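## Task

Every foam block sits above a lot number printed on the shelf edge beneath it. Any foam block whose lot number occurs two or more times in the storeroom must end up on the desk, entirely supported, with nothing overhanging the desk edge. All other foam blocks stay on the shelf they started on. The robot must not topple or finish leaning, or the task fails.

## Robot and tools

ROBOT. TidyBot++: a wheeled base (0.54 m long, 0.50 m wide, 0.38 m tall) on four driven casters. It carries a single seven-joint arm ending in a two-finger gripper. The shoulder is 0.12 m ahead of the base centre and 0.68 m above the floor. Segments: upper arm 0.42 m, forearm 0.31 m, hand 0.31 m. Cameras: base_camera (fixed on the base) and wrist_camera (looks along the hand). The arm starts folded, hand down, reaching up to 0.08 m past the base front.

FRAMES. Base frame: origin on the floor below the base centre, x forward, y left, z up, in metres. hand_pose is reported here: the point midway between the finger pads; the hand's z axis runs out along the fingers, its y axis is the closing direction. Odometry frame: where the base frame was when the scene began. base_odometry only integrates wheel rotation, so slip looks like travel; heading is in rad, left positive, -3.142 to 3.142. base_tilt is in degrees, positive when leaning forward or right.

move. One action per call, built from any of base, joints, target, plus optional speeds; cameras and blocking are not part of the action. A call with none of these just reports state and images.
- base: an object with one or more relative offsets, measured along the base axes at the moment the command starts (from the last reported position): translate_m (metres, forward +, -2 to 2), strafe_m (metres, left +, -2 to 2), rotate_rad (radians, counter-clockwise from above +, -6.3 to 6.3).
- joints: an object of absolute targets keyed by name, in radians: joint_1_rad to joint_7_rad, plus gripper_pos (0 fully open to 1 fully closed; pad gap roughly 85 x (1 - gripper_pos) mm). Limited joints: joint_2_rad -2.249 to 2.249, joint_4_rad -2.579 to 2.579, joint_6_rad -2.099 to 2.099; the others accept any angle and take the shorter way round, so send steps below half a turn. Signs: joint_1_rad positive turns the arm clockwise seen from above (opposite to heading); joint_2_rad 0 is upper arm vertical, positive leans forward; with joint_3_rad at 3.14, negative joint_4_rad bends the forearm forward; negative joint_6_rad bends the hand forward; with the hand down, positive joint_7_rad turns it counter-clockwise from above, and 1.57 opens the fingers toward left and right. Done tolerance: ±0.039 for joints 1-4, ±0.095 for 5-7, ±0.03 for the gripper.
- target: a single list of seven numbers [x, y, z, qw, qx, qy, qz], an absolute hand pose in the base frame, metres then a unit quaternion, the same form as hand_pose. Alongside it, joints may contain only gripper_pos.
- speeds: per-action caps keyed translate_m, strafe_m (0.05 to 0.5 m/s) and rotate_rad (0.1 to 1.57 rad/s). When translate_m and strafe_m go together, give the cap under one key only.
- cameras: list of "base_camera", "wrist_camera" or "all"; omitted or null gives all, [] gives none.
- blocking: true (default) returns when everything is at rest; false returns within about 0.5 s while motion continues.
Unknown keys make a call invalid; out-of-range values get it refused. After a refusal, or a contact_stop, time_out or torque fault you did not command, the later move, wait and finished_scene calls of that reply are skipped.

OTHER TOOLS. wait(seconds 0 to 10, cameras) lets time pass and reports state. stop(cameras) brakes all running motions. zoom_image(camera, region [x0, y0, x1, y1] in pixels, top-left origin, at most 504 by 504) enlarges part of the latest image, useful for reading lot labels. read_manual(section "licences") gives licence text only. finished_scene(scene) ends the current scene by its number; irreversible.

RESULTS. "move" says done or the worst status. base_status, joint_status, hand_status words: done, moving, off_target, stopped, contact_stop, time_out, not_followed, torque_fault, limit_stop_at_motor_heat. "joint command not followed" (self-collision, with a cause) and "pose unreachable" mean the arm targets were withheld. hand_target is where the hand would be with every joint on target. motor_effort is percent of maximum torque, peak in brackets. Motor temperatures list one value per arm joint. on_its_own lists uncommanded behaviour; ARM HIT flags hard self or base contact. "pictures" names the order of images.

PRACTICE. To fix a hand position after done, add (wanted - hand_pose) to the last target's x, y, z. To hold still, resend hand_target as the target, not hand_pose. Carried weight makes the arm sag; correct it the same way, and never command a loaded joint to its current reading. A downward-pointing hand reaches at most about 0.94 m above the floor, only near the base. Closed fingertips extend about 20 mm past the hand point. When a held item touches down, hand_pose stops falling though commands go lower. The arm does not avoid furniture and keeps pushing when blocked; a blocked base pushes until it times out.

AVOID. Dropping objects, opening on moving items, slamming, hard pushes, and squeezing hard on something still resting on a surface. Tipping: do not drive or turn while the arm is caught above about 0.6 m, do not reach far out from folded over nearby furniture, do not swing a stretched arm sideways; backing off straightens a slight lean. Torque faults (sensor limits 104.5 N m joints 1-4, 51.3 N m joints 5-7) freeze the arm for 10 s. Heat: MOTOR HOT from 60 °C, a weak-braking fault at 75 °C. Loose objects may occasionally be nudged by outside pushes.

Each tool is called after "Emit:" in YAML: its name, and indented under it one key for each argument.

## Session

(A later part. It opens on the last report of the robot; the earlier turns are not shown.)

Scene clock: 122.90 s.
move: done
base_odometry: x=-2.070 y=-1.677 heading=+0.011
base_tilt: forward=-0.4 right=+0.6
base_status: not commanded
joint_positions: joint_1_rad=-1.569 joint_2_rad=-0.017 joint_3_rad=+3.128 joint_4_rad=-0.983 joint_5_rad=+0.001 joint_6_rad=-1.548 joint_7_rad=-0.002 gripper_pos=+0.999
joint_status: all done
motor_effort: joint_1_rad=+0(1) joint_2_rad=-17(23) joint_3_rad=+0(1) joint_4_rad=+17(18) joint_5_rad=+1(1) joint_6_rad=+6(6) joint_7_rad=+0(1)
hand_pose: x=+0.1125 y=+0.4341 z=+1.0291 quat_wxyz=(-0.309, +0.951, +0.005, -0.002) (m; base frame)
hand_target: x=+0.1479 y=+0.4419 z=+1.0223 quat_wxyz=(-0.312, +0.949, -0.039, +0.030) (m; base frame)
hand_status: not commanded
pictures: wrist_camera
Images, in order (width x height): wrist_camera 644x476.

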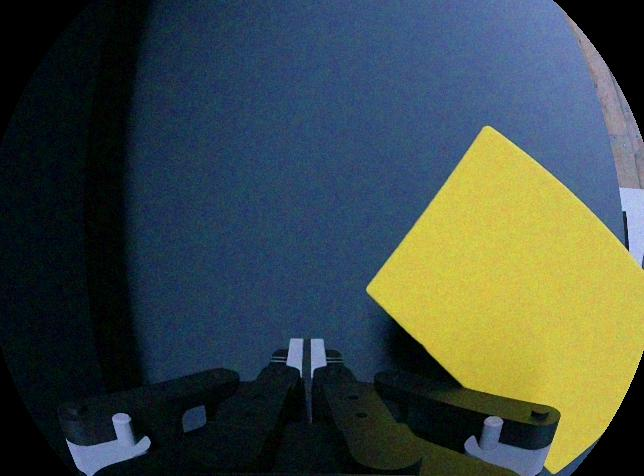

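Emit:
move:
  joints: {"joint_2_rad":-0.1,"joint_4_rad":-0.686,"joint_6_rad":-1.5}
  cameras: []

Emit:
move:
  joints: {"joint_2_rad":-0.2,"joint_4_rad":-0.6,"joint_6_rad":-2.05,"gripper_pos":0}
  cameras: ["wrist_camera"]

Scene clock: 124.57 s.
move: done
base_odometry: x=-2.070 y=-1.677 heading=+0.011
base_tilt: forward=-0.4 right=+0.6
base_status: not commanded
joint_positions: joint_1_rad=-1.569 joint_2_rad=-0.104 joint_3_rad=+3.128 joint_4_rad=-0.697 joint_5_rad=+0.001 joint_6_rad=-1.547 joint_7_rad=-0.002 gripper_pos=+0.999
joint_status: all done
motor_effort: joint_1_rad=+0(1) joint_2_rad=-10(19) joint_3_rad=+1(1) joint_4_rad=+14(18) joint_5_rad=+1(1) joint_6_rad=+8(8) joint_7_rad=+0(1)
hand_pose: x=+0.1124 y=+0.3938 z=+1.1933 quat_wxyz=(-0.480, +0.877, +0.004, -0.002) (m; base frame)
hand_target: x=+0.1470 y=+0.4016 z=+1.2094 quat_wxyz=(-0.504, +0.862, -0.043, +0.025) (m; base frame)
hand_status: not commanded
pictures: none
No camera images: "cameras" was empty.

Scene clock: 125.87 s.
move: done
base_odometry: x=-2.070 y=-1.677 heading=+0.011
base_tilt: forward=-0.4 right=+0.6
base_status: not commanded
joint_positions: joint_1_rad=-1.569 joint_2_rad=-0.206 joint_3_rad=+3.128 joint_4_rad=-0.613 joint_5_rad=+0.001 joint_6_rad=-2.005 joint_7_rad=-0.002 gripper_pos=+0.000
joint_status: all done
motor_effort: joint_1_rad=-1(1) joint_2_rad=-3(14) joint_3_rad=+0(1) joint_4_rad=+11(16) joint_5_rad=+1(1) joint_6_rad=+6(9) joint_7_rad=+0(0)
hand_pose: x=+0.1137 y=+0.2457 z=+1.1502 quat_wxyz=(-0.357, +0.934, +0.005, -0.001) (m; base frame)
hand_target: x=+0.1414 y=+0.2364 z=+1.1442 quat_wxyz=(-0.339, +0.939, -0.056, +0.020) (m; base frame)
hand_status: not commanded
pictures: wrist_camera
Images, in order (width x height): wrist_camera 644x476.

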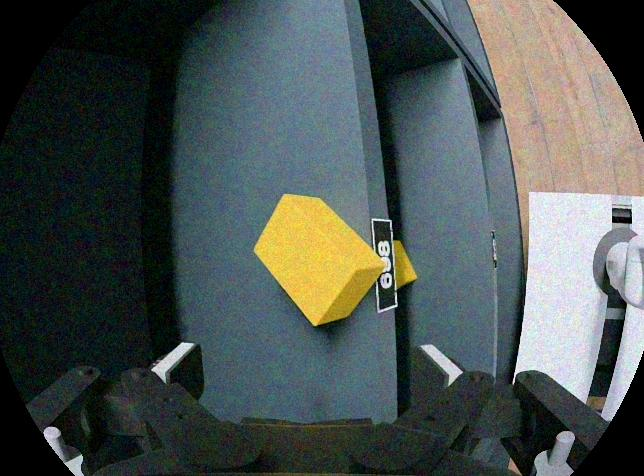

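Emit:
move:
  base: {"translate_m":-0.316}
  cameras: []

Emit:
move:
  joints: {"joint_1_rad":-0.77,"joint_2_rad":0.0,"joint_4_rad":-0.4,"joint_6_rad":-2.0,"joint_7_rad":1.53}
  cameras: ["wrist_camera"]

Scene clock: 128.53 s.
move: done
base_odometry: x=-2.386 y=-1.681 heading=+0.011
base_tilt: forward=-0.4 right=+0.6
base_status: done
joint_positions: joint_1_rad=-1.568 joint_2_rad=-0.206 joint_3_rad=+3.130 joint_4_rad=-0.613 joint_5_rad=+0.005 joint_6_rad=-2.005 joint_7_rad=-0.003 gripper_pos=+0.000
joint_status: not commanded
motor_effort: joint_1_rad=+0(1) joint_2_rad=-3(4) joint_3_rad=+0(2) joint_4_rad=+10(11) joint_5_rad=+1(2) joint_6_rad=+5(7) joint_7_rad=+0(1)
hand_pose: x=+0.1157 y=+0.2458 z=+1.1502 quat_wxyz=(-0.357, +0.934, +0.002, +0.001) (m; base frame)
hand_target: x=+0.1414 y=+0.2364 z=+1.1442 quat_wxyz=(-0.339, +0.939, -0.056, +0.020) (m; base frame)
hand_status: not commanded
pictures: none
No camera images: "cameras" was empty.

Scene clock: 131.13 s.
move: done
base_odometry: x=-2.386 y=-1.681 heading=+0.011
base_tilt: forward=-0.3 right=+0.6
base_status: not commanded
joint_positions: joint_1_rad=-0.789 joint_2_rad=-0.019 joint_3_rad=+3.130 joint_4_rad=-0.420 joint_5_rad=+0.005 joint_6_rad=-2.005 joint_7_rad=+1.485 gripper_pos=+0.000
joint_status: all done
motor_effort: joint_1_rad=+0(2) joint_2_rad=-10(10) joint_3_rad=+0(1) joint_4_rad=+11(11) joint_5_rad=+1(1) joint_6_rad=+6(7) joint_7_rad=+0(1)
hand_pose: x=+0.3442 y=+0.2321 z=+1.1610 quat_wxyz=(-0.152, +0.875, +0.325, +0.326) (m; base frame)
hand_target: x=+0.3699 y=+0.2183 z=+1.1628 quat_wxyz=(-0.121, +0.879, +0.309, +0.342) (m; base frame)
hand_status: not commanded
pictures: wrist_camera
Images, in order (width x height): wrist_camera 644x476.

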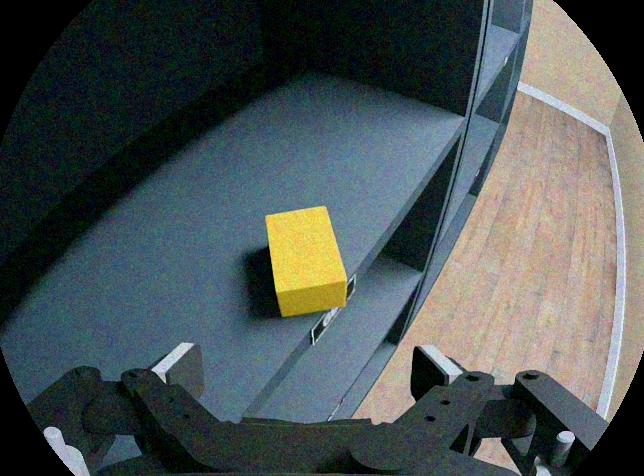

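Emit:
move:
  joints: {"joint_1_rad":-0.79,"joint_2_rad":0.2,"joint_4_rad":-0.3,"joint_6_rad":-2.04,"joint_7_rad":1.6}
  cameras: ["wrist_camera"]

Emit:
move:
  joints: {"joint_2_rad":0.115,"joint_4_rad":-0.86,"joint_6_rad":-1.515}
  cameras: ["wrist_camera"]

Scene clock: 132.93 s.
move: done
base_odometry: x=-2.386 y=-1.681 heading=+0.011
base_tilt: forward=-0.3 right=+0.6
base_status: not commanded
joint_positions: joint_1_rad=-0.789 joint_2_rad=+0.197 joint_3_rad=+3.130 joint_4_rad=-0.318 joint_5_rad=+0.005 joint_6_rad=-2.005 joint_7_rad=+1.556 gripper_pos=+0.000
joint_status: all done
motor_effort: joint_1_rad=+0(2) joint_2_rad=-18(23) joint_3_rad=+0(0) joint_4_rad=+11(14) joint_5_rad=+1(1) joint_6_rad=+5(7) joint_7_rad=+0(1)
hand_pose: x=+0.4112 y=+0.2995 z=+1.1147 quat_wxyz=(-0.120, +0.880, +0.363, +0.281) (m; base frame)
hand_target: x=+0.4200 y=+0.2788 z=+1.1137 quat_wxyz=(-0.087, +0.885, +0.358, +0.284) (m; base frame)
hand_status: not commanded
pictures: wrist_camera
Images, in order (width x height): wrist_camera 644x476.

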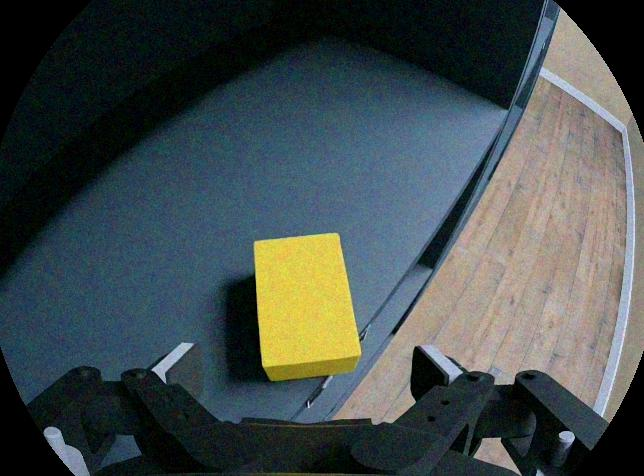

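Scene clock: 135.03 s.
move: done
base_odometry: x=-2.386 y=-1.681 heading=+0.011
base_tilt: forward=-0.4 right=+0.6
base_status: not commanded
joint_positions: joint_1_rad=-0.789 joint_2_rad=+0.123 joint_3_rad=+3.130 joint_4_rad=-0.831 joint_5_rad=+0.005 joint_6_rad=-1.571 joint_7_rad=+1.557 gripper_pos=+0.000
joint_status: all done
motor_effort: joint_1_rad=+0(1) joint_2_rad=-21(23) joint_3_rad=+0(0) joint_4_rad=+18(18) joint_5_rad=+1(1) joint_6_rad=+6(6) joint_7_rad=+0(1)
hand_pose: x=+0.4594 y=+0.3498 z=+1.0270 quat_wxyz=(-0.118, +0.881, +0.364, +0.279) (m; base frame)
hand_target: x=+0.4827 y=+0.3391 z=+1.0293 quat_wxyz=(-0.088, +0.872, +0.369, +0.309) (m; base frame)
hand_status: not commanded
pictures: wrist_camera
Images, in order (width x height): wrist_camera 644x476.

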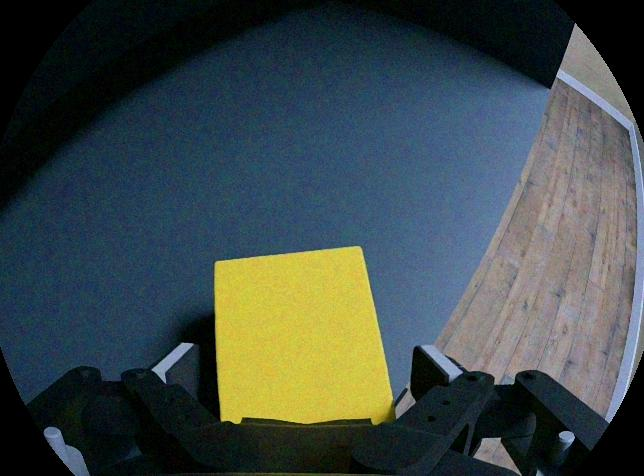

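Centered. Close.

Emit:
move:
  joints: {"gripper_pos":0.6}
  cameras: ["wrist_camera"]

Emit:
move:
  joints: {"joint_2_rad":-0.1,"joint_4_rad":-0.95}
  cameras: ["wrist_camera"]

Scene clock: 136.10 s.
move: off_target
base_odometry: x=-2.386 y=-1.681 heading=+0.011
base_tilt: forward=-0.3 right=+0.6
base_status: not commanded
joint_positions: joint_1_rad=-0.789 joint_2_rad=+0.115 joint_3_rad=+3.130 joint_4_rad=-0.834 joint_5_rad=+0.005 joint_6_rad=-1.567 joint_7_rad=+1.557 gripper_pos=+0.395
joint_status: gripper_pos off_target (ended at +0.395, target +0.600)
motor_effort: joint_1_rad=+0(1) joint_2_rad=-20(22) joint_3_rad=+0(1) joint_4_rad=+18(18) joint_5_rad=+1(1) joint_6_rad=+6(6) joint_7_rad=+0(1)
hand_pose: x=+0.4580 y=+0.3483 z=+1.0304 quat_wxyz=(-0.120, +0.879, +0.364, +0.283) (m; base frame)
hand_target: x=+0.4827 y=+0.3391 z=+1.0293 quat_wxyz=(-0.088, +0.872, +0.369, +0.309) (m; base frame)
hand_status: not commanded
pictures: wrist_camera
Images, in order (width x height): wrist_camera 644x476.

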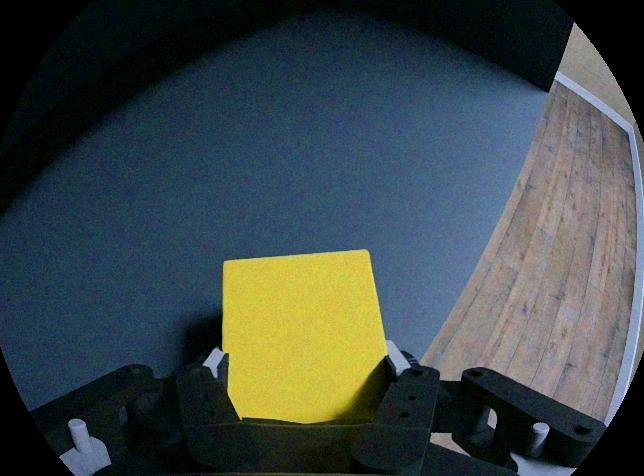

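Scene clock: 137.63 s.
move: done
base_odometry: x=-2.386 y=-1.681 heading=+0.011
base_tilt: forward=-0.4 right=+0.6
base_status: not commanded
joint_positions: joint_1_rad=-0.789 joint_2_rad=-0.109 joint_3_rad=+3.130 joint_4_rad=-0.921 joint_5_rad=+0.005 joint_6_rad=-1.567 joint_7_rad=+1.557 gripper_pos=+0.395
joint_status: all done
motor_effort: joint_1_rad=+0(1) joint_2_rad=-12(24) joint_3_rad=+0(1) joint_4_rad=+17(19) joint_5_rad=+1(1) joint_6_rad=+6(7) joint_7_rad=+0(1)
hand_pose: x=+0.3955 y=+0.2854 z=+1.0911 quat_wxyz=(-0.145, +0.858, +0.355, +0.343) (m; base frame)
hand_target: x=+0.4229 y=+0.2787 z=+1.0865 quat_wxyz=(-0.110, +0.853, +0.359, +0.364) (m; base frame)
hand_status: not commanded
pictures: wrist_camera
Images, in order (width x height): wrist_camera 644x476.

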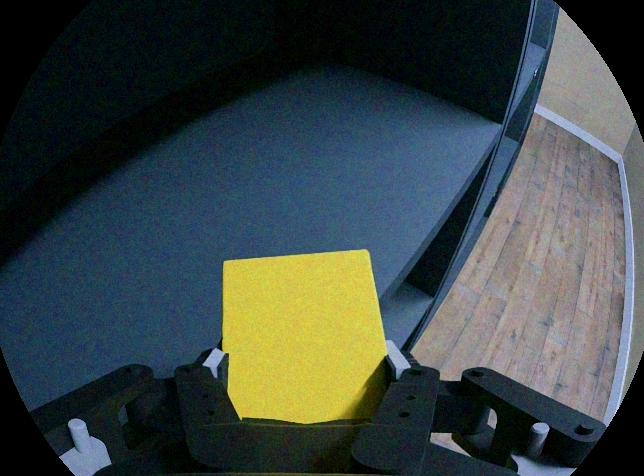

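Emit:
move:
  joints: {"joint_2_rad":-0.4,"joint_4_rad":-1.9,"joint_6_rad":-0.6}
  cameras: []

Emit:
move:
  base: {"strafe_m":-0.03}
  joints: {"joint_1_rad":0.02,"joint_6_rad":-0.8}
  cameras: ["wrist_camera"]

Emit:
move:
  base: {"translate_m":1.9}
  cameras: []

Emit:
move:
  base: {"translate_m":1.9,"rotate_rad":-0.01}

Scene clock: 140.43 s.
move: off_target
base_odometry: x=-2.386 y=-1.681 heading=+0.011
base_tilt: forward=-0.4 right=+0.6
base_status: not commanded
joint_positions: joint_1_rad=-0.789 joint_2_rad=-0.471 joint_3_rad=+3.135 joint_4_rad=-1.784 joint_5_rad=+0.007 joint_6_rad=-0.587 joint_7_rad=+1.557 gripper_pos=+0.395
joint_status: joint_2_rad off_target (ended at -0.471, target -0.400); joint_4_rad off_target (ended at -1.784, target -1.900); the others done
motor_effort: joint_1_rad=-1(2) joint_2_rad=+11(13) joint_3_rad=-1(2) joint_4_rad=+5(19) joint_5_rad=+1(3) joint_6_rad=-1(7) joint_7_rad=+0(1)
hand_pose: x=+0.4037 y=+0.2917 z=+1.0364 quat_wxyz=(-0.225, +0.751, +0.312, +0.537) (m; base frame)
hand_target: x=+0.4207 y=+0.2901 z=+0.9348 quat_wxyz=(-0.155, +0.789, +0.360, +0.473) (m; base frame)
hand_status: not commanded
pictures: none
No camera images: "cameras" was empty.

Scene clock: 142.53 s.
move: done
base_odometry: x=-2.386 y=-1.711 heading=+0.010
base_tilt: forward=-0.3 right=+0.6
base_status: done
joint_positions: joint_1_rad=+0.002 joint_2_rad=-0.400 joint_3_rad=+3.135 joint_4_rad=-1.885 joint_5_rad=+0.008 joint_6_rad=-0.750 joint_7_rad=+1.559 gripper_pos=+0.395
joint_status: all done
on_its_own: joint_2_rad moved +0.071 to your old target -0.400; joint_4_rad moved -0.101 to your old target -1.900
motor_effort: joint_1_rad=-1(3) joint_2_rad=-7(12) joint_3_rad=+1(2) joint_4_rad=+22(24) joint_5_rad=+1(2) joint_6_rad=+7(9) joint_7_rad=+0(1)
hand_pose: x=+0.5132 y=+0.0020 z=+0.9042 quat_wxyz=(+0.001, +0.899, -0.001, +0.438) (m; base frame)
hand_target: x=+0.5005 y=-0.0212 z=+0.8847 quat_wxyz=(+0.043, +0.912, +0.017, +0.407) (m; base frame)
hand_status: not commanded
pictures: wrist_camera
Images, in order (width x height): wrist_camera 644x476.

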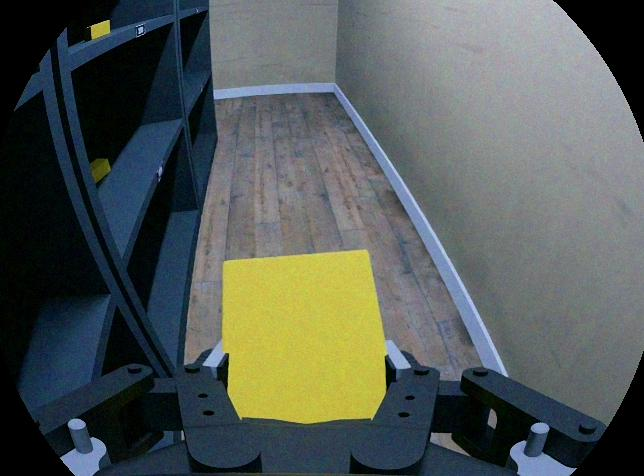

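Scene clock: 147.70 s.
move: done
base_odometry: x=-0.486 y=-1.691 heading=+0.010
base_tilt: forward=-0.3 right=+0.6
base_status: done
joint_positions: joint_1_rad=+0.002 joint_2_rad=-0.401 joint_3_rad=+3.135 joint_4_rad=-1.885 joint_5_rad=+0.008 joint_6_rad=-0.755 joint_7_rad=+1.559 gripper_pos=+0.395
joint_status: not commanded
motor_effort: joint_1_rad=+0(1) joint_2_rad=-6(10) joint_3_rad=+0(1) joint_4_rad=+22(23) joint_5_rad=+1(1) joint_6_rad=+7(8) joint_7_rad=+0(1)
hand_pose: x=+0.5122 y=+0.0017 z=+0.9035 quat_wxyz=(+0.001, +0.900, -0.002, +0.436) (m; base frame)
hand_target: x=+0.5005 y=-0.0212 z=+0.8847 quat_wxyz=(+0.043, +0.912, +0.017, +0.407) (m; base frame)
hand_status: not commanded
pictures: none
No camera images: "cameras" was empty.

Scene clock: 156.67 s.
move: time_out
base_odometry: x=+1.411 y=-1.672 heading=-0.006
base_tilt: forward=-0.4 right=+0.6
base_status: translate_m time_out (by the wheels' count: +1.897 of +1.900); rotate_rad time_out (by the wheels' count: -0.015 of -0.010)
joint_positions: joint_1_rad=+0.041 joint_2_rad=-0.587 joint_3_rad=+3.160 joint_4_rad=-1.907 joint_5_rad=+0.081 joint_6_rad=-1.127 joint_7_rad=+1.579 gripper_pos=+0.395
joint_status: not commanded
motor_effort: joint_1_rad=-6(8) joint_2_rad=+37(57) joint_3_rad=-4(7) joint_4_rad=+22(34) joint_5_rad=-7(12) joint_6_rad=+46(59) joint_7_rad=-2(3)
hand_pose: x=+0.3880 y=-0.0388 z=+0.8721 quat_wxyz=(+0.047, +0.939, -0.020, +0.339) (m; base frame)
hand_target: x=+0.5005 y=-0.0212 z=+0.8847 quat_wxyz=(+0.043, +0.912, +0.017, +0.407) (m; base frame)
hand_status: not commanded
pictures: base_camera, wrist_camera
Images, in order (width x height): base_camera 644x364, wrist_camera 644x476.

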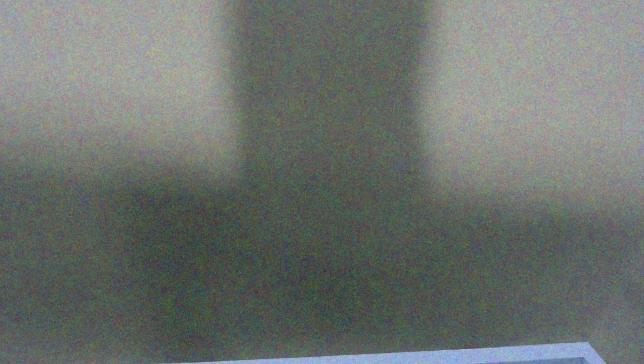

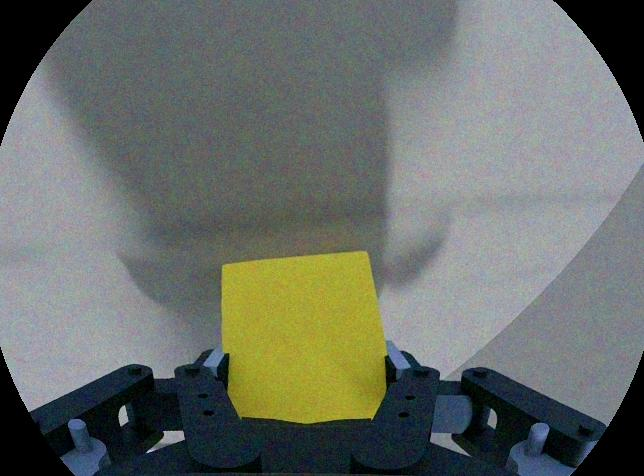

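Emit:
move:
  base: {"translate_m":-0.12}
  cameras: []

Emit:
move:
  joints: {"joint_1_rad":-1.57}
  cameras: ["wrist_camera"]

Scene clock: 163.23 s.
move: done
base_odometry: x=+1.291 y=-1.672 heading=-0.004
base_tilt: forward=-0.4 right=+0.6
base_status: done
joint_positions: joint_1_rad=+0.033 joint_2_rad=-0.402 joint_3_rad=+3.150 joint_4_rad=-1.904 joint_5_rad=+0.081 joint_6_rad=-0.830 joint_7_rad=+1.579 gripper_pos=+0.395
joint_status: not commanded
motor_effort: joint_1_rad=+0(5) joint_2_rad=-6(37) joint_3_rad=+0(4) joint_4_rad=+21(27) joint_5_rad=+1(7) joint_6_rad=+6(47) joint_7_rad=+0(3)
hand_pose: x=+0.4923 y=-0.0332 z=+0.8767 quat_wxyz=(+0.047, +0.918, -0.002, +0.393) (m; base frame)
hand_target: x=+0.5005 y=-0.0212 z=+0.8847 quat_wxyz=(+0.043, +0.912, +0.017, +0.407) (m; base frame)
hand_status: not commanded
pictures: none
No camera images: "cameras" was empty.

Scene clock: 166.03 s.
move: done
base_odometry: x=+1.291 y=-1.672 heading=-0.004
base_tilt: forward=-0.4 right=+0.6
base_status: not commanded
joint_positions: joint_1_rad=-1.551 joint_2_rad=-0.402 joint_3_rad=+3.149 joint_4_rad=-1.904 joint_5_rad=+0.081 joint_6_rad=-0.830 joint_7_rad=+1.579 gripper_pos=+0.395
joint_status: all done
motor_effort: joint_1_rad=+0(2) joint_2_rad=-6(7) joint_3_rad=+0(1) joint_4_rad=+21(23) joint_5_rad=+1(2) joint_6_rad=+6(8) joint_7_rad=+0(1)
hand_pose: x=+0.1469 y=+0.3737 z=+0.8767 quat_wxyz=(-0.247, +0.646, +0.653, +0.309) (m; base frame)
hand_target: x=+0.1329 y=+0.3818 z=+0.8847 quat_wxyz=(-0.261, +0.627, +0.663, +0.316) (m; base frame)
hand_status: not commanded
pictures: wrist_camera
Images, in order (width x height): wrist_camera 644x476.

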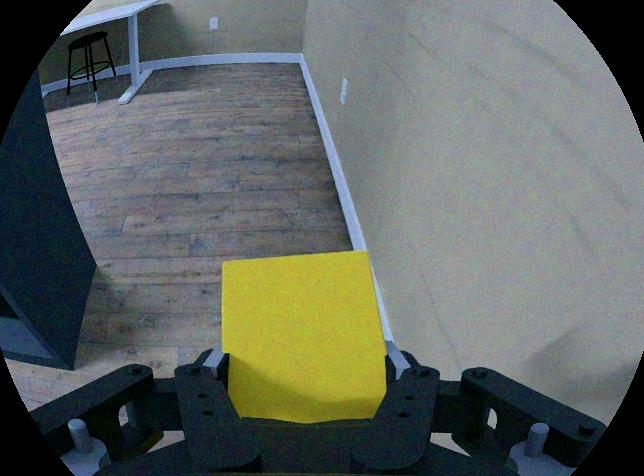

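Emit:
move:
  base: {"strafe_m":1.85}
  cameras: []

Emit:
move:
  base: {"translate_m":-1.0}
  cameras: ["wrist_camera"]

Scene clock: 171.33 s.
move: done
base_odometry: x=+1.299 y=+0.178 heading=-0.004
base_tilt: forward=-0.4 right=+0.6
base_status: done
joint_positions: joint_1_rad=-1.552 joint_2_rad=-0.402 joint_3_rad=+3.149 joint_4_rad=-1.904 joint_5_rad=+0.081 joint_6_rad=-0.830 joint_7_rad=+1.579 gripper_pos=+0.395
joint_status: not commanded
motor_effort: joint_1_rad=+0(1) joint_2_rad=-6(10) joint_3_rad=+0(1) joint_4_rad=+21(22) joint_5_rad=+1(2) joint_6_rad=+7(7) joint_7_rad=+0(1)
hand_pose: x=+0.1467 y=+0.3738 z=+0.8765 quat_wxyz=(-0.247, +0.646, +0.653, +0.309) (m; base frame)
hand_target: x=+0.1329 y=+0.3818 z=+0.8847 quat_wxyz=(-0.261, +0.627, +0.663, +0.316) (m; base frame)
hand_status: not commanded
pictures: none
No camera images: "cameras" was empty.

Scene clock: 174.70 s.
move: done
base_odometry: x=+0.299 y=+0.183 heading=-0.004
base_tilt: forward=-0.4 right=+0.6
base_status: done
joint_positions: joint_1_rad=-1.553 joint_2_rad=-0.402 joint_3_rad=+3.148 joint_4_rad=-1.904 joint_5_rad=+0.081 joint_6_rad=-0.830 joint_7_rad=+1.579 gripper_pos=+0.395
joint_status: not commanded
motor_effort: joint_1_rad=+0(1) joint_2_rad=-6(7) joint_3_rad=+0(2) joint_4_rad=+20(22) joint_5_rad=+1(2) joint_6_rad=+6(8) joint_7_rad=+0(1)
hand_pose: x=+0.1454 y=+0.3739 z=+0.8765 quat_wxyz=(-0.247, +0.645, +0.654, +0.309) (m; base frame)
hand_target: x=+0.1329 y=+0.3818 z=+0.8847 quat_wxyz=(-0.261, +0.627, +0.663, +0.316) (m; base frame)
hand_status: not commanded
pictures: wrist_camera
Images, in order (width x height): wrist_camera 644x476.

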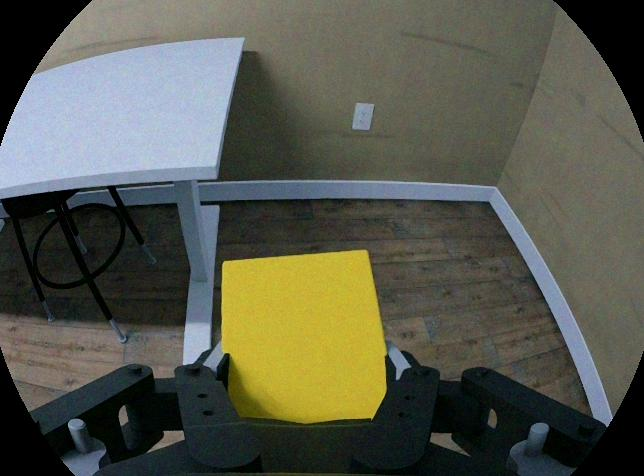

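Emit:
move:
  base: {"translate_m":-0.5,"strafe_m":0.15}
  joints: {"joint_6_rad":-0.3}
  cameras: ["wrist_camera"]

Scene clock: 177.37 s.
move: done
base_odometry: x=-0.201 y=+0.335 heading=-0.004
base_tilt: forward=-0.4 right=+0.6
base_status: done
joint_positions: joint_1_rad=-1.555 joint_2_rad=-0.402 joint_3_rad=+3.143 joint_4_rad=-1.903 joint_5_rad=+0.081 joint_6_rad=-0.354 joint_7_rad=+1.579 gripper_pos=+0.395
joint_status: all done
motor_effort: joint_1_rad=-1(1) joint_2_rad=-8(9) joint_3_rad=+0(3) joint_4_rad=+23(24) joint_5_rad=+1(1) joint_6_rad=+9(9) joint_7_rad=+0(1)
hand_pose: x=+0.1340 y=+0.4476 z=+1.0041 quat_wxyz=(-0.394, +0.552, +0.579, +0.453) (m; base frame)
hand_target: x=+0.1236 y=+0.4528 z=+1.0211 quat_wxyz=(-0.412, +0.531, +0.576, +0.466) (m; base frame)
hand_status: not commanded
pictures: wrist_camera
Images, in order (width x height): wrist_camera 644x476.

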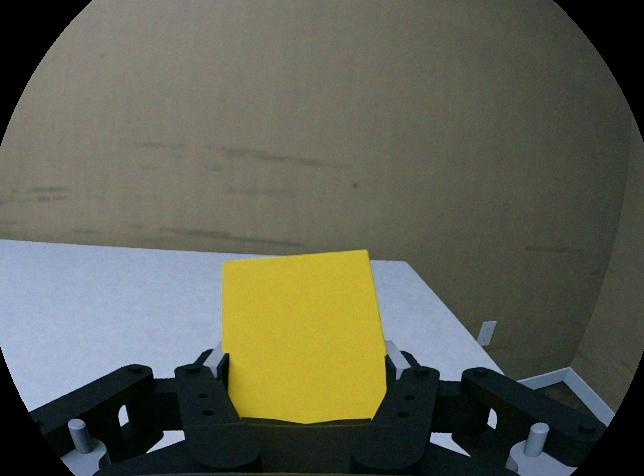

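Emit:
move:
  base: {"translate_m":-0.2}
  joints: {"joint_2_rad":0.49,"joint_4_rad":-0.92,"joint_6_rad":-1.13,"joint_5_rad":0.0}
  cameras: ["wrist_camera"]

Scene clock: 180.17 s.
move: done
base_odometry: x=-0.401 y=+0.336 heading=-0.004
base_tilt: forward=-0.4 right=+0.6
base_status: done
joint_positions: joint_1_rad=-1.560 joint_2_rad=+0.466 joint_3_rad=+3.140 joint_4_rad=-0.937 joint_5_rad=+0.070 joint_6_rad=-1.079 joint_7_rad=+1.579 gripper_pos=+0.395
joint_status: all done
motor_effort: joint_1_rad=+0(2) joint_2_rad=-36(38) joint_3_rad=+0(3) joint_4_rad=+21(24) joint_5_rad=+1(2) joint_6_rad=+6(10) joint_7_rad=+0(1)
hand_pose: x=+0.1435 y=+0.6894 z=+0.8647 quat_wxyz=(-0.202, +0.665, +0.672, +0.255) (m; base frame)
hand_target: x=+0.1174 y=+0.6845 z=+0.8468 quat_wxyz=(-0.207, +0.665, +0.685, +0.212) (m; base frame)
hand_status: not commanded
pictures: wrist_camera
Images, in order (width x height): wrist_camera 644x476.

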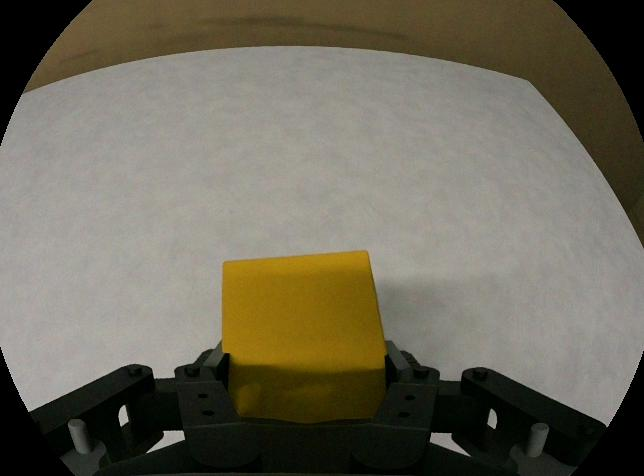

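Emit:
move:
  base: {"strafe_m":0.1}
  joints: {"joint_2_rad":0.505,"joint_4_rad":-1.06,"joint_6_rad":-0.99}
  cameras: ["wrist_camera"]

Emit:
move:
  joints: {"joint_2_rad":0.51,"joint_4_rad":-1.12,"joint_6_rad":-0.93}
  cameras: ["wrist_camera"]

Scene clock: 181.97 s.
move: done
base_odometry: x=-0.401 y=+0.436 heading=-0.004
base_tilt: forward=-0.3 right=+0.6
base_status: done
joint_positions: joint_1_rad=-1.560 joint_2_rad=+0.494 joint_3_rad=+3.140 joint_4_rad=-1.034 joint_5_rad=+0.068 joint_6_rad=-1.034 joint_7_rad=+1.579 gripper_pos=+0.395
joint_status: all done
motor_effort: joint_1_rad=+0(2) joint_2_rad=-37(41) joint_3_rad=+0(1) joint_4_rad=+20(22) joint_5_rad=+1(1) joint_6_rad=+5(7) joint_7_rad=-1(1)
hand_pose: x=+0.1424 y=+0.6839 z=+0.8056 quat_wxyz=(-0.177, +0.672, +0.683, +0.227) (m; base frame)
hand_target: x=+0.1173 y=+0.6902 z=+0.7926 quat_wxyz=(-0.202, +0.667, +0.687, +0.207) (m; base frame)
hand_status: not commanded
pictures: wrist_camera
Images, in order (width x height): wrist_camera 644x476.

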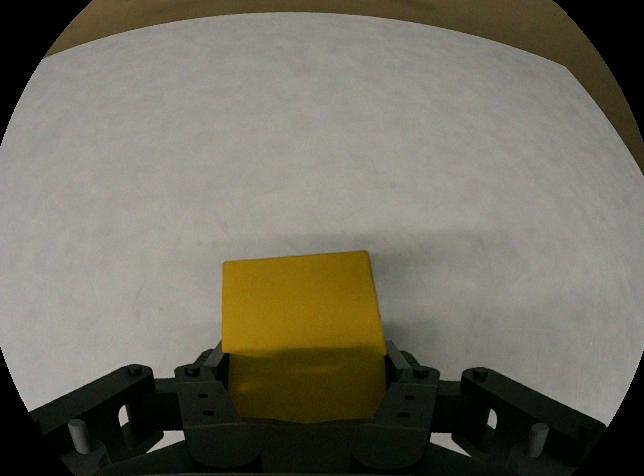

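Scene clock: 182.77 s.
move: done
base_odometry: x=-0.401 y=+0.436 heading=-0.004
base_tilt: forward=-0.3 right=+0.5
base_status: not commanded
joint_positions: joint_1_rad=-1.560 joint_2_rad=+0.495 joint_3_rad=+3.140 joint_4_rad=-1.095 joint_5_rad=+0.068 joint_6_rad=-0.982 joint_7_rad=+1.579 gripper_pos=+0.395
joint_status: all done
motor_effort: joint_1_rad=+0(1) joint_2_rad=-37(39) joint_3_rad=+0(0) joint_4_rad=+20(22) joint_5_rad=+1(1) joint_6_rad=+5(6) joint_7_rad=+0(1)
hand_pose: x=+0.1418 y=+0.6819 z=+0.7842 quat_wxyz=(-0.174, +0.671, +0.685, +0.223) (m; base frame)
hand_target: x=+0.1173 y=+0.6902 z=+0.7703 quat_wxyz=(-0.200, +0.667, +0.687, +0.205) (m; base frame)
hand_status: not commanded
pictures: wrist_camera
Images, in order (width x height): wrist_camera 644x476.

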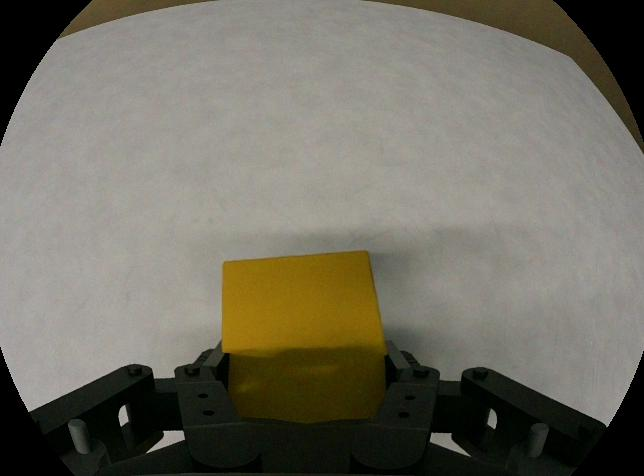

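Emit:
move:
  joints: {"joint_2_rad":0.515,"joint_4_rad":-1.18,"joint_6_rad":-0.87}
  cameras: []

Emit:
move:
  joints: {"joint_2_rad":0.52,"joint_4_rad":-1.24,"joint_6_rad":-0.81}
  cameras: ["wrist_camera"]

Scene clock: 183.73 s.
move: done
base_odometry: x=-0.401 y=+0.436 heading=-0.004
base_tilt: forward=-0.3 right=+0.5
base_status: not commanded
joint_positions: joint_1_rad=-1.560 joint_2_rad=+0.496 joint_3_rad=+3.140 joint_4_rad=-1.155 joint_5_rad=+0.068 joint_6_rad=-0.924 joint_7_rad=+1.579 gripper_pos=+0.395
joint_status: all done
motor_effort: joint_1_rad=-1(1) joint_2_rad=-35(38) joint_3_rad=+0(1) joint_4_rad=+19(22) joint_5_rad=+1(1) joint_6_rad=+5(5) joint_7_rad=+0(1)
hand_pose: x=+0.1411 y=+0.6807 z=+0.7647 quat_wxyz=(-0.173, +0.670, +0.687, +0.222) (m; base frame)
hand_target: x=+0.1173 y=+0.6889 z=+0.7481 quat_wxyz=(-0.198, +0.668, +0.688, +0.204) (m; base frame)
hand_status: not commanded
pictures: none
No camera images: "cameras" was empty.

Scene clock: 184.50 s.
move: off_target
base_odometry: x=-0.401 y=+0.436 heading=-0.004
base_tilt: forward=-0.4 right=+0.6
base_status: not commanded
joint_positions: joint_1_rad=-1.560 joint_2_rad=+0.481 joint_3_rad=+3.141 joint_4_rad=-1.199 joint_5_rad=+0.068 joint_6_rad=-0.869 joint_7_rad=+1.579 gripper_pos=+0.395
joint_status: joint_4_rad off_target (ended at -1.199, target -1.240); the others done
motor_effort: joint_1_rad=-3(3) joint_2_rad=-28(36) joint_3_rad=-2(2) joint_4_rad=+18(19) joint_5_rad=+0(1) joint_6_rad=+5(7) joint_7_rad=+0(1)
hand_pose: x=+0.1407 y=+0.6809 z=+0.7627 quat_wxyz=(-0.182, +0.667, +0.685, +0.230) (m; base frame)
hand_target: x=+0.1173 y=+0.6862 z=+0.7260 quat_wxyz=(-0.197, +0.668, +0.688, +0.202) (m; base frame)
hand_status: not commanded
pictures: wrist_camera
Images, in order (width x height): wrist_camera 644x476.

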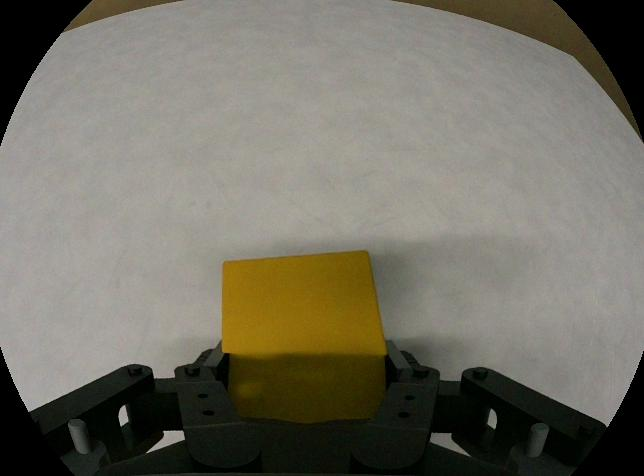

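Emit:
move:
  joints: {"joint_2_rad":0.517,"joint_4_rad":-1.2,"joint_6_rad":-0.85}
  cameras: []

Emit:
move:
  joints: {"gripper_pos":0}
  cameras: []

Emit:
move:
  joints: {"joint_2_rad":0.35,"joint_4_rad":-1.0,"joint_6_rad":-1.13}
  cameras: []

Emit:
move:
  joints: {"joint_2_rad":-0.4,"joint_4_rad":-1.9,"joint_6_rad":-0.7}
  cameras: ["wrist_camera"]

Scene clock: 187.87 s.
move: done
base_odometry: x=-0.401 y=+0.436 heading=-0.004
base_tilt: forward=-0.3 right=+0.6
base_status: not commanded
joint_positions: joint_1_rad=-1.560 joint_2_rad=+0.485 joint_3_rad=+3.141 joint_4_rad=-1.194 joint_5_rad=+0.066 joint_6_rad=-0.869 joint_7_rad=+1.579 gripper_pos=+0.395
joint_status: all done
motor_effort: joint_1_rad=+0(3) joint_2_rad=-32(36) joint_3_rad=+0(2) joint_4_rad=+19(20) joint_5_rad=+1(1) joint_6_rad=+5(7) joint_7_rad=+0(1)
hand_pose: x=+0.1400 y=+0.6828 z=+0.7631 quat_wxyz=(-0.184, +0.667, +0.684, +0.230) (m; base frame)
hand_target: x=+0.1173 y=+0.6882 z=+0.7405 quat_wxyz=(-0.198, +0.668, +0.688, +0.203) (m; base frame)
hand_status: not commanded
pictures: none
No camera images: "cameras" was empty.

Scene clock: 188.73 s.
move: done
base_odometry: x=-0.401 y=+0.436 heading=-0.004
base_tilt: forward=-0.4 right=+0.5
base_status: not commanded
joint_positions: joint_1_rad=-1.560 joint_2_rad=+0.495 joint_3_rad=+3.141 joint_4_rad=-1.194 joint_5_rad=+0.066 joint_6_rad=-0.869 joint_7_rad=+1.579 gripper_pos=+0.000
joint_status: all done
motor_effort: joint_1_rad=+0(1) joint_2_rad=-36(38) joint_3_rad=+0(0) joint_4_rad=+20(21) joint_5_rad=+1(1) joint_6_rad=+5(6) joint_7_rad=+0(1)
hand_pose: x=+0.1400 y=+0.6836 z=+0.7562 quat_wxyz=(-0.180, +0.668, +0.686, +0.226) (m; base frame)
hand_target: x=+0.1173 y=+0.6882 z=+0.7405 quat_wxyz=(-0.198, +0.668, +0.688, +0.203) (m; base frame)
hand_status: not commanded
pictures: none
No camera images: "cameras" was empty.

Scene clock: 190.27 s.
move: done
base_odometry: x=-0.401 y=+0.436 heading=-0.004
base_tilt: forward=-0.4 right=+0.6
base_status: not commanded
joint_positions: joint_1_rad=-1.560 joint_2_rad=+0.332 joint_3_rad=+3.141 joint_4_rad=-1.002 joint_5_rad=+0.066 joint_6_rad=-1.080 joint_7_rad=+1.579 gripper_pos=+0.000
joint_status: all done
motor_effort: joint_1_rad=+0(1) joint_2_rad=-32(41) joint_3_rad=+0(0) joint_4_rad=+20(23) joint_5_rad=+1(1) joint_6_rad=+7(7) joint_7_rad=+0(1)
hand_pose: x=+0.1421 y=+0.6494 z=+0.9214 quat_wxyz=(-0.226, +0.658, +0.663, +0.277) (m; base frame)
hand_target: x=+0.1173 y=+0.6422 z=+0.9003 quat_wxyz=(-0.227, +0.659, +0.679, +0.233) (m; base frame)
hand_status: not commanded
pictures: none
No camera images: "cameras" was empty.

Scene clock: 192.67 s.
move: done
base_odometry: x=-0.401 y=+0.436 heading=-0.004
base_tilt: forward=-0.3 right=+0.6
base_status: not commanded
joint_positions: joint_1_rad=-1.560 joint_2_rad=-0.389 joint_3_rad=+3.141 joint_4_rad=-1.869 joint_5_rad=+0.066 joint_6_rad=-0.756 joint_7_rad=+1.579 gripper_pos=+0.000
joint_status: all done
motor_effort: joint_1_rad=-1(1) joint_2_rad=-7(33) joint_3_rad=+0(1) joint_4_rad=+22(22) joint_5_rad=+1(1) joint_6_rad=+7(8) joint_7_rad=+0(1)
hand_pose: x=+0.1355 y=+0.3980 z=+0.9078 quat_wxyz=(-0.284, +0.628, +0.643, +0.333) (m; base frame)
hand_target: x=+0.1172 y=+0.4014 z=+0.9084 quat_wxyz=(-0.316, +0.621, +0.640, +0.325) (m; base frame)
hand_status: not commanded
pictures: wrist_camera
Images, in order (width x height): wrist_camera 644x476.

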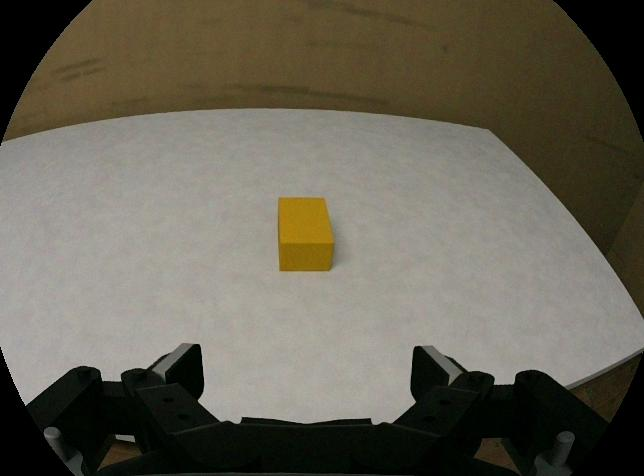

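Emit:
move:
  base: {"strafe_m":-0.28}
  joints: {"joint_1_rad":0.02,"joint_2_rad":-0.374,"joint_4_rad":-2.5,"joint_6_rad":-0.4}
  cameras: []

Emit:
move:
  base: {"rotate_rad":3.14}
  cameras: []

Emit:
move:
  base: {"translate_m":0.9}
  joints: {"joint_6_rad":0.3}

Emit:
zoom_image:
  camera: "wrist_camera"
  region: [50, 0, 350, 300]

Scene clock: 195.87 s.
move: done
base_odometry: x=-0.402 y=+0.155 heading=-0.004
base_tilt: forward=-0.3 right=+0.6
base_status: done
joint_positions: joint_1_rad=+0.001 joint_2_rad=-0.393 joint_3_rad=+3.141 joint_4_rad=-2.469 joint_5_rad=+0.064 joint_6_rad=-0.455 joint_7_rad=+1.579 gripper_pos=+0.000
joint_status: all done
motor_effort: joint_1_rad=-1(3) joint_2_rad=-3(10) joint_3_rad=+1(2) joint_4_rad=+18(22) joint_5_rad=+1(2) joint_6_rad=+5(8) joint_7_rad=+0(1)
hand_pose: x=+0.4113 y=-0.0074 z=+0.6632 quat_wxyz=(+0.023, +0.953, +0.027, +0.300) (m; base frame)
hand_target: x=+0.4121 y=-0.0041 z=+0.6536 quat_wxyz=(+0.008, +0.953, +0.005, +0.303) (m; base frame)
hand_status: not commanded
pictures: none
No camera images: "cameras" was empty.

Scene clock: 199.17 s.
move: done
base_odometry: x=-0.402 y=+0.155 heading=+3.135
base_tilt: forward=-0.4 right=+0.6
base_status: done
joint_positions: joint_1_rad=+0.004 joint_2_rad=-0.391 joint_3_rad=+3.141 joint_4_rad=-2.470 joint_5_rad=+0.064 joint_6_rad=-0.450 joint_7_rad=+1.579 gripper_pos=+0.000
joint_status: not commanded
motor_effort: joint_1_rad=-1(1) joint_2_rad=-3(5) joint_3_rad=+1(1) joint_4_rad=+18(19) joint_5_rad=+1(1) joint_6_rad=+5(6) joint_7_rad=+0(1)
hand_pose: x=+0.4126 y=-0.0081 z=+0.6636 quat_wxyz=(+0.024, +0.953, +0.026, +0.302) (m; base frame)
hand_target: x=+0.4121 y=-0.0041 z=+0.6536 quat_wxyz=(+0.008, +0.953, +0.005, +0.303) (m; base frame)
hand_status: not commanded
pictures: none
No camera images: "cameras" was empty.

Scene clock: 202.33 s.
move: done
base_odometry: x=-1.302 y=+0.161 heading=+3.136
base_tilt: forward=-0.3 right=+0.6
base_status: done
joint_positions: joint_1_rad=+0.004 joint_2_rad=-0.385 joint_3_rad=+3.141 joint_4_rad=-2.483 joint_5_rad=+0.064 joint_6_rad=+0.248 joint_7_rad=+1.579 gripper_pos=+0.000
joint_status: all done
motor_effort: joint_1_rad=+0(1) joint_2_rad=-6(8) joint_3_rad=+1(1) joint_4_rad=+20(21) joint_5_rad=+1(1) joint_6_rad=+9(9) joint_7_rad=+0(1)
hand_pose: x=+0.5317 y=+0.0050 z=+0.8271 quat_wxyz=(+0.016, +0.799, +0.032, +0.601) (m; base frame)
hand_target: x=+0.5336 y=-0.0062 z=+0.8292 quat_wxyz=(+0.015, +0.791, +0.004, +0.611) (m; base frame)
hand_status: not commanded
pictures: base_camera, wrist_camera
Images, in order (width x height): base_camera 644x364, wrist_camera 644x476.

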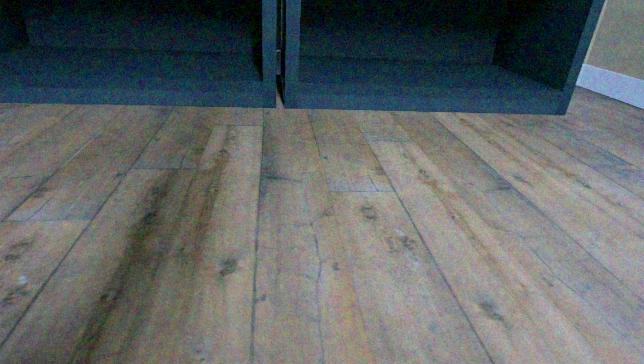

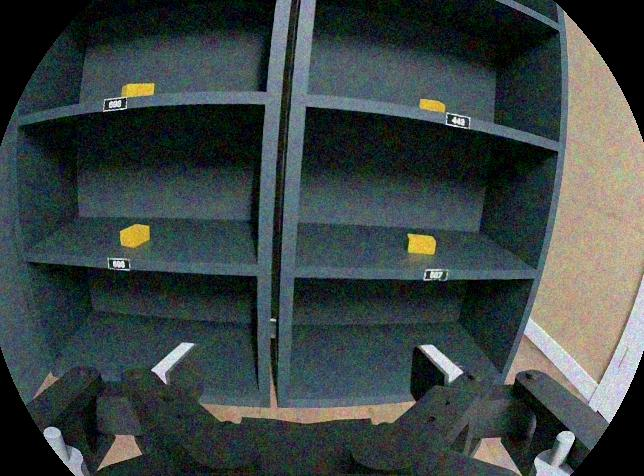

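Scaled by 1.680.

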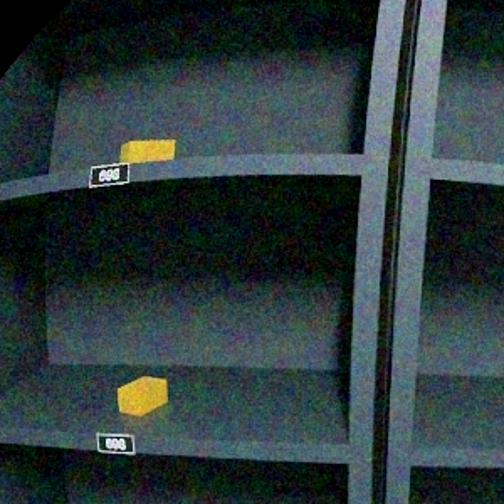

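Emit:
move:
  base: {"translate_m":0.35,"strafe_m":0.12}
  joints: {"joint_1_rad":-0.35,"joint_6_rad":0.25}
  cameras: ["wrist_camera"]

Emit:
zoom_image:
  camera: "wrist_camera"
  region: [220, 20, 470, 280]

Emit:
move:
  joints: {"joint_1_rad":0.3}
  cameras: ["wrist_camera"]

Emit:
zoom_image:
  camera: "wrist_camera"
  region: [320, 20, 580, 300]

Scene clock: 204.70 s.
move: done
base_odometry: x=-1.653 y=+0.043 heading=+3.135
base_tilt: forward=-0.4 right=+0.6
base_status: done
joint_positions: joint_1_rad=-0.332 joint_2_rad=-0.378 joint_3_rad=+3.141 joint_4_rad=-2.483 joint_5_rad=+0.064 joint_6_rad=+0.248 joint_7_rad=+1.579 gripper_pos=+0.000
joint_status: all done
motor_effort: joint_1_rad=+0(2) joint_2_rad=-6(8) joint_3_rad=+1(1) joint_4_rad=+20(21) joint_5_rad=+1(1) joint_6_rad=+9(10) joint_7_rad=+0(1)
hand_pose: x=+0.5079 y=+0.1410 z=+0.8243 quat_wxyz=(-0.084, +0.784, +0.165, +0.592) (m; base frame)
hand_target: x=+0.5037 y=+0.1426 z=+0.8143 quat_wxyz=(-0.095, +0.792, +0.153, +0.584) (m; base frame)
hand_status: not commanded
pictures: wrist_camera
Images, in order (width x height): wrist_camera 644x476.

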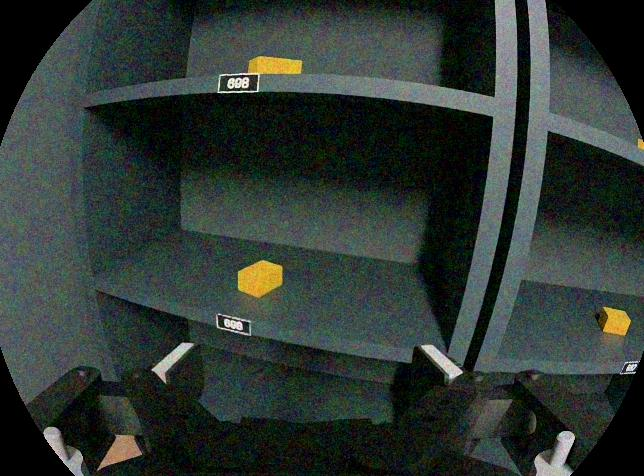

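Scaled by 1.938.

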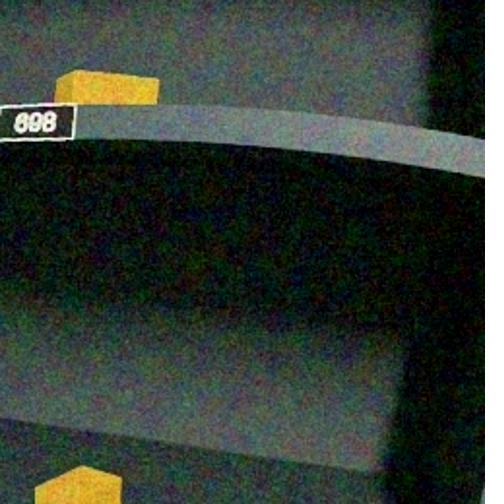

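Scene clock: 206.60 s.
move: done
base_odometry: x=-1.653 y=+0.043 heading=+3.135
base_tilt: forward=-0.3 right=+0.6
base_status: not commanded
joint_positions: joint_1_rad=+0.281 joint_2_rad=-0.378 joint_3_rad=+3.141 joint_4_rad=-2.483 joint_5_rad=+0.064 joint_6_rad=+0.248 joint_7_rad=+1.579 gripper_pos=+0.000
joint_status: all done
motor_effort: joint_1_rad=-1(2) joint_2_rad=-6(7) joint_3_rad=+1(1) joint_4_rad=+20(21) joint_5_rad=+0(1) joint_6_rad=+8(9) joint_7_rad=+0(1)
hand_pose: x=+0.5182 y=-0.1086 z=+0.8243 quat_wxyz=(+0.098, +0.797, -0.079, +0.590) (m; base frame)
hand_target: x=+0.5116 y=-0.1193 z=+0.8143 quat_wxyz=(+0.097, +0.799, -0.108, +0.583) (m; base frame)
hand_status: not commanded
pictures: wrist_camera
Images, in order (width x height): wrist_camera 644x476.

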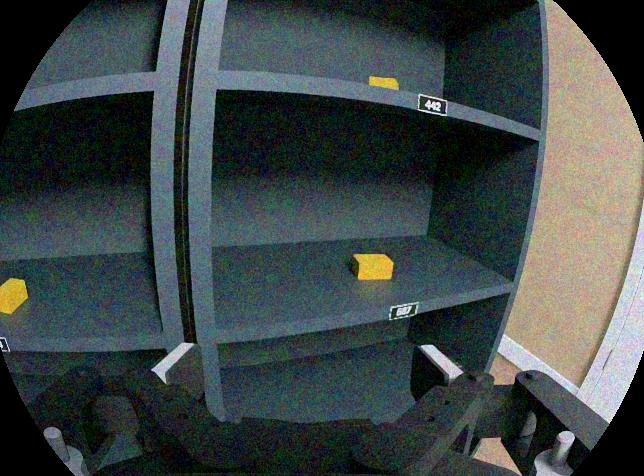

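Scaled by 1.800.

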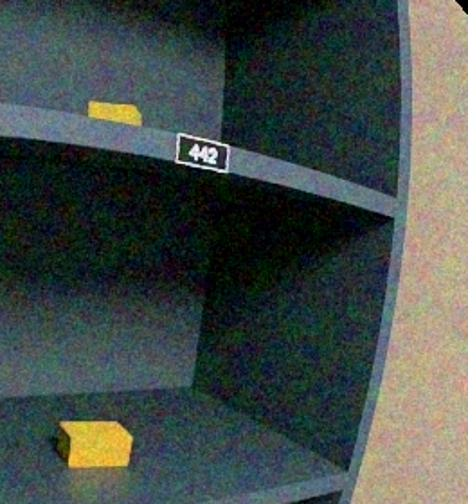

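Emit:
move:
  base: {"strafe_m":0.22}
  joints: {"joint_1_rad":-0.2,"joint_6_rad":-0.35}
  cameras: ["wrist_camera"]

Emit:
zoom_image:
  camera: "wrist_camera"
  region: [220, 20, 420, 220]

Emit:
move:
  joints: {"joint_1_rad":-0.2,"joint_2_rad":-0.6,"joint_4_rad":-1.75,"joint_6_rad":-0.95,"joint_5_rad":0.03}
  cameras: ["wrist_camera"]

Scene clock: 209.07 s.
move: done
base_odometry: x=-1.655 y=-0.177 heading=+3.135
base_tilt: forward=-0.3 right=+0.6
base_status: done
joint_positions: joint_1_rad=-0.182 joint_2_rad=-0.378 joint_3_rad=+3.140 joint_4_rad=-2.483 joint_5_rad=+0.064 joint_6_rad=-0.298 joint_7_rad=+1.579 gripper_pos=+0.000
joint_status: all done
motor_effort: joint_1_rad=+0(2) joint_2_rad=-4(7) joint_3_rad=+1(2) joint_4_rad=+19(20) joint_5_rad=+1(1) joint_6_rad=+6(10) joint_7_rad=+0(1)
hand_pose: x=+0.4390 y=+0.0549 z=+0.6824 quat_wxyz=(-0.012, +0.926, +0.115, +0.361) (m; base frame)
hand_target: x=+0.4182 y=+0.0625 z=+0.6629 quat_wxyz=(-0.028, +0.939, +0.109, +0.326) (m; base frame)
hand_status: not commanded
pictures: wrist_camera
Images, in order (width x height): wrist_camera 644x476.

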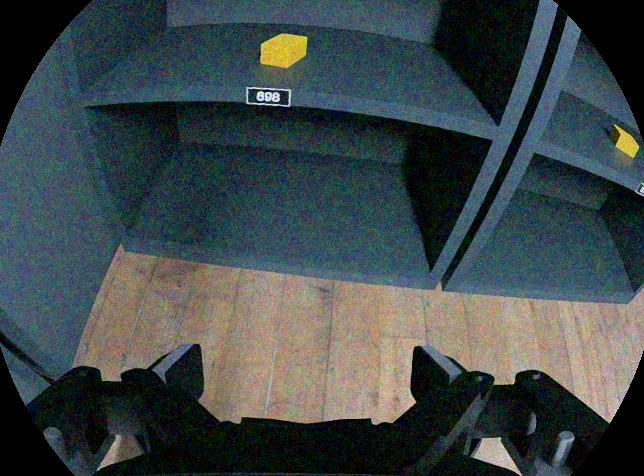

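Scaled by 2.520.

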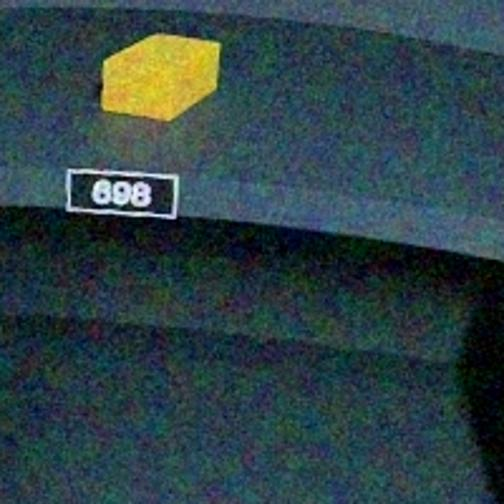

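Scene clock: 211.40 s.
move: done
base_odometry: x=-1.655 y=-0.177 heading=+3.135
base_tilt: forward=-0.4 right=+0.6
base_status: not commanded
joint_positions: joint_1_rad=-0.182 joint_2_rad=-0.586 joint_3_rad=+3.140 joint_4_rad=-1.763 joint_5_rad=+0.064 joint_6_rad=-0.900 joint_7_rad=+1.579 gripper_pos=+0.000
joint_status: all done
motor_effort: joint_1_rad=-1(2) joint_2_rad=+0(6) joint_3_rad=+1(1) joint_4_rad=+21(22) joint_5_rad=+1(2) joint_6_rad=+7(8) joint_7_rad=+0(1)
hand_pose: x=+0.4455 y=+0.0466 z=+1.0027 quat_wxyz=(-0.012, +0.857, +0.087, +0.508) (m; base frame)
hand_target: x=+0.4318 y=+0.0577 z=+1.0004 quat_wxyz=(-0.027, +0.861, +0.101, +0.497) (m; base frame)
hand_status: not commanded
pictures: wrist_camera
Images, in order (width x height): wrist_camera 644x476.

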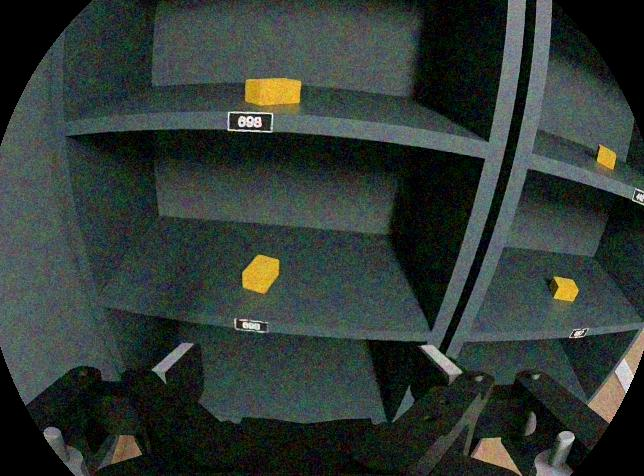

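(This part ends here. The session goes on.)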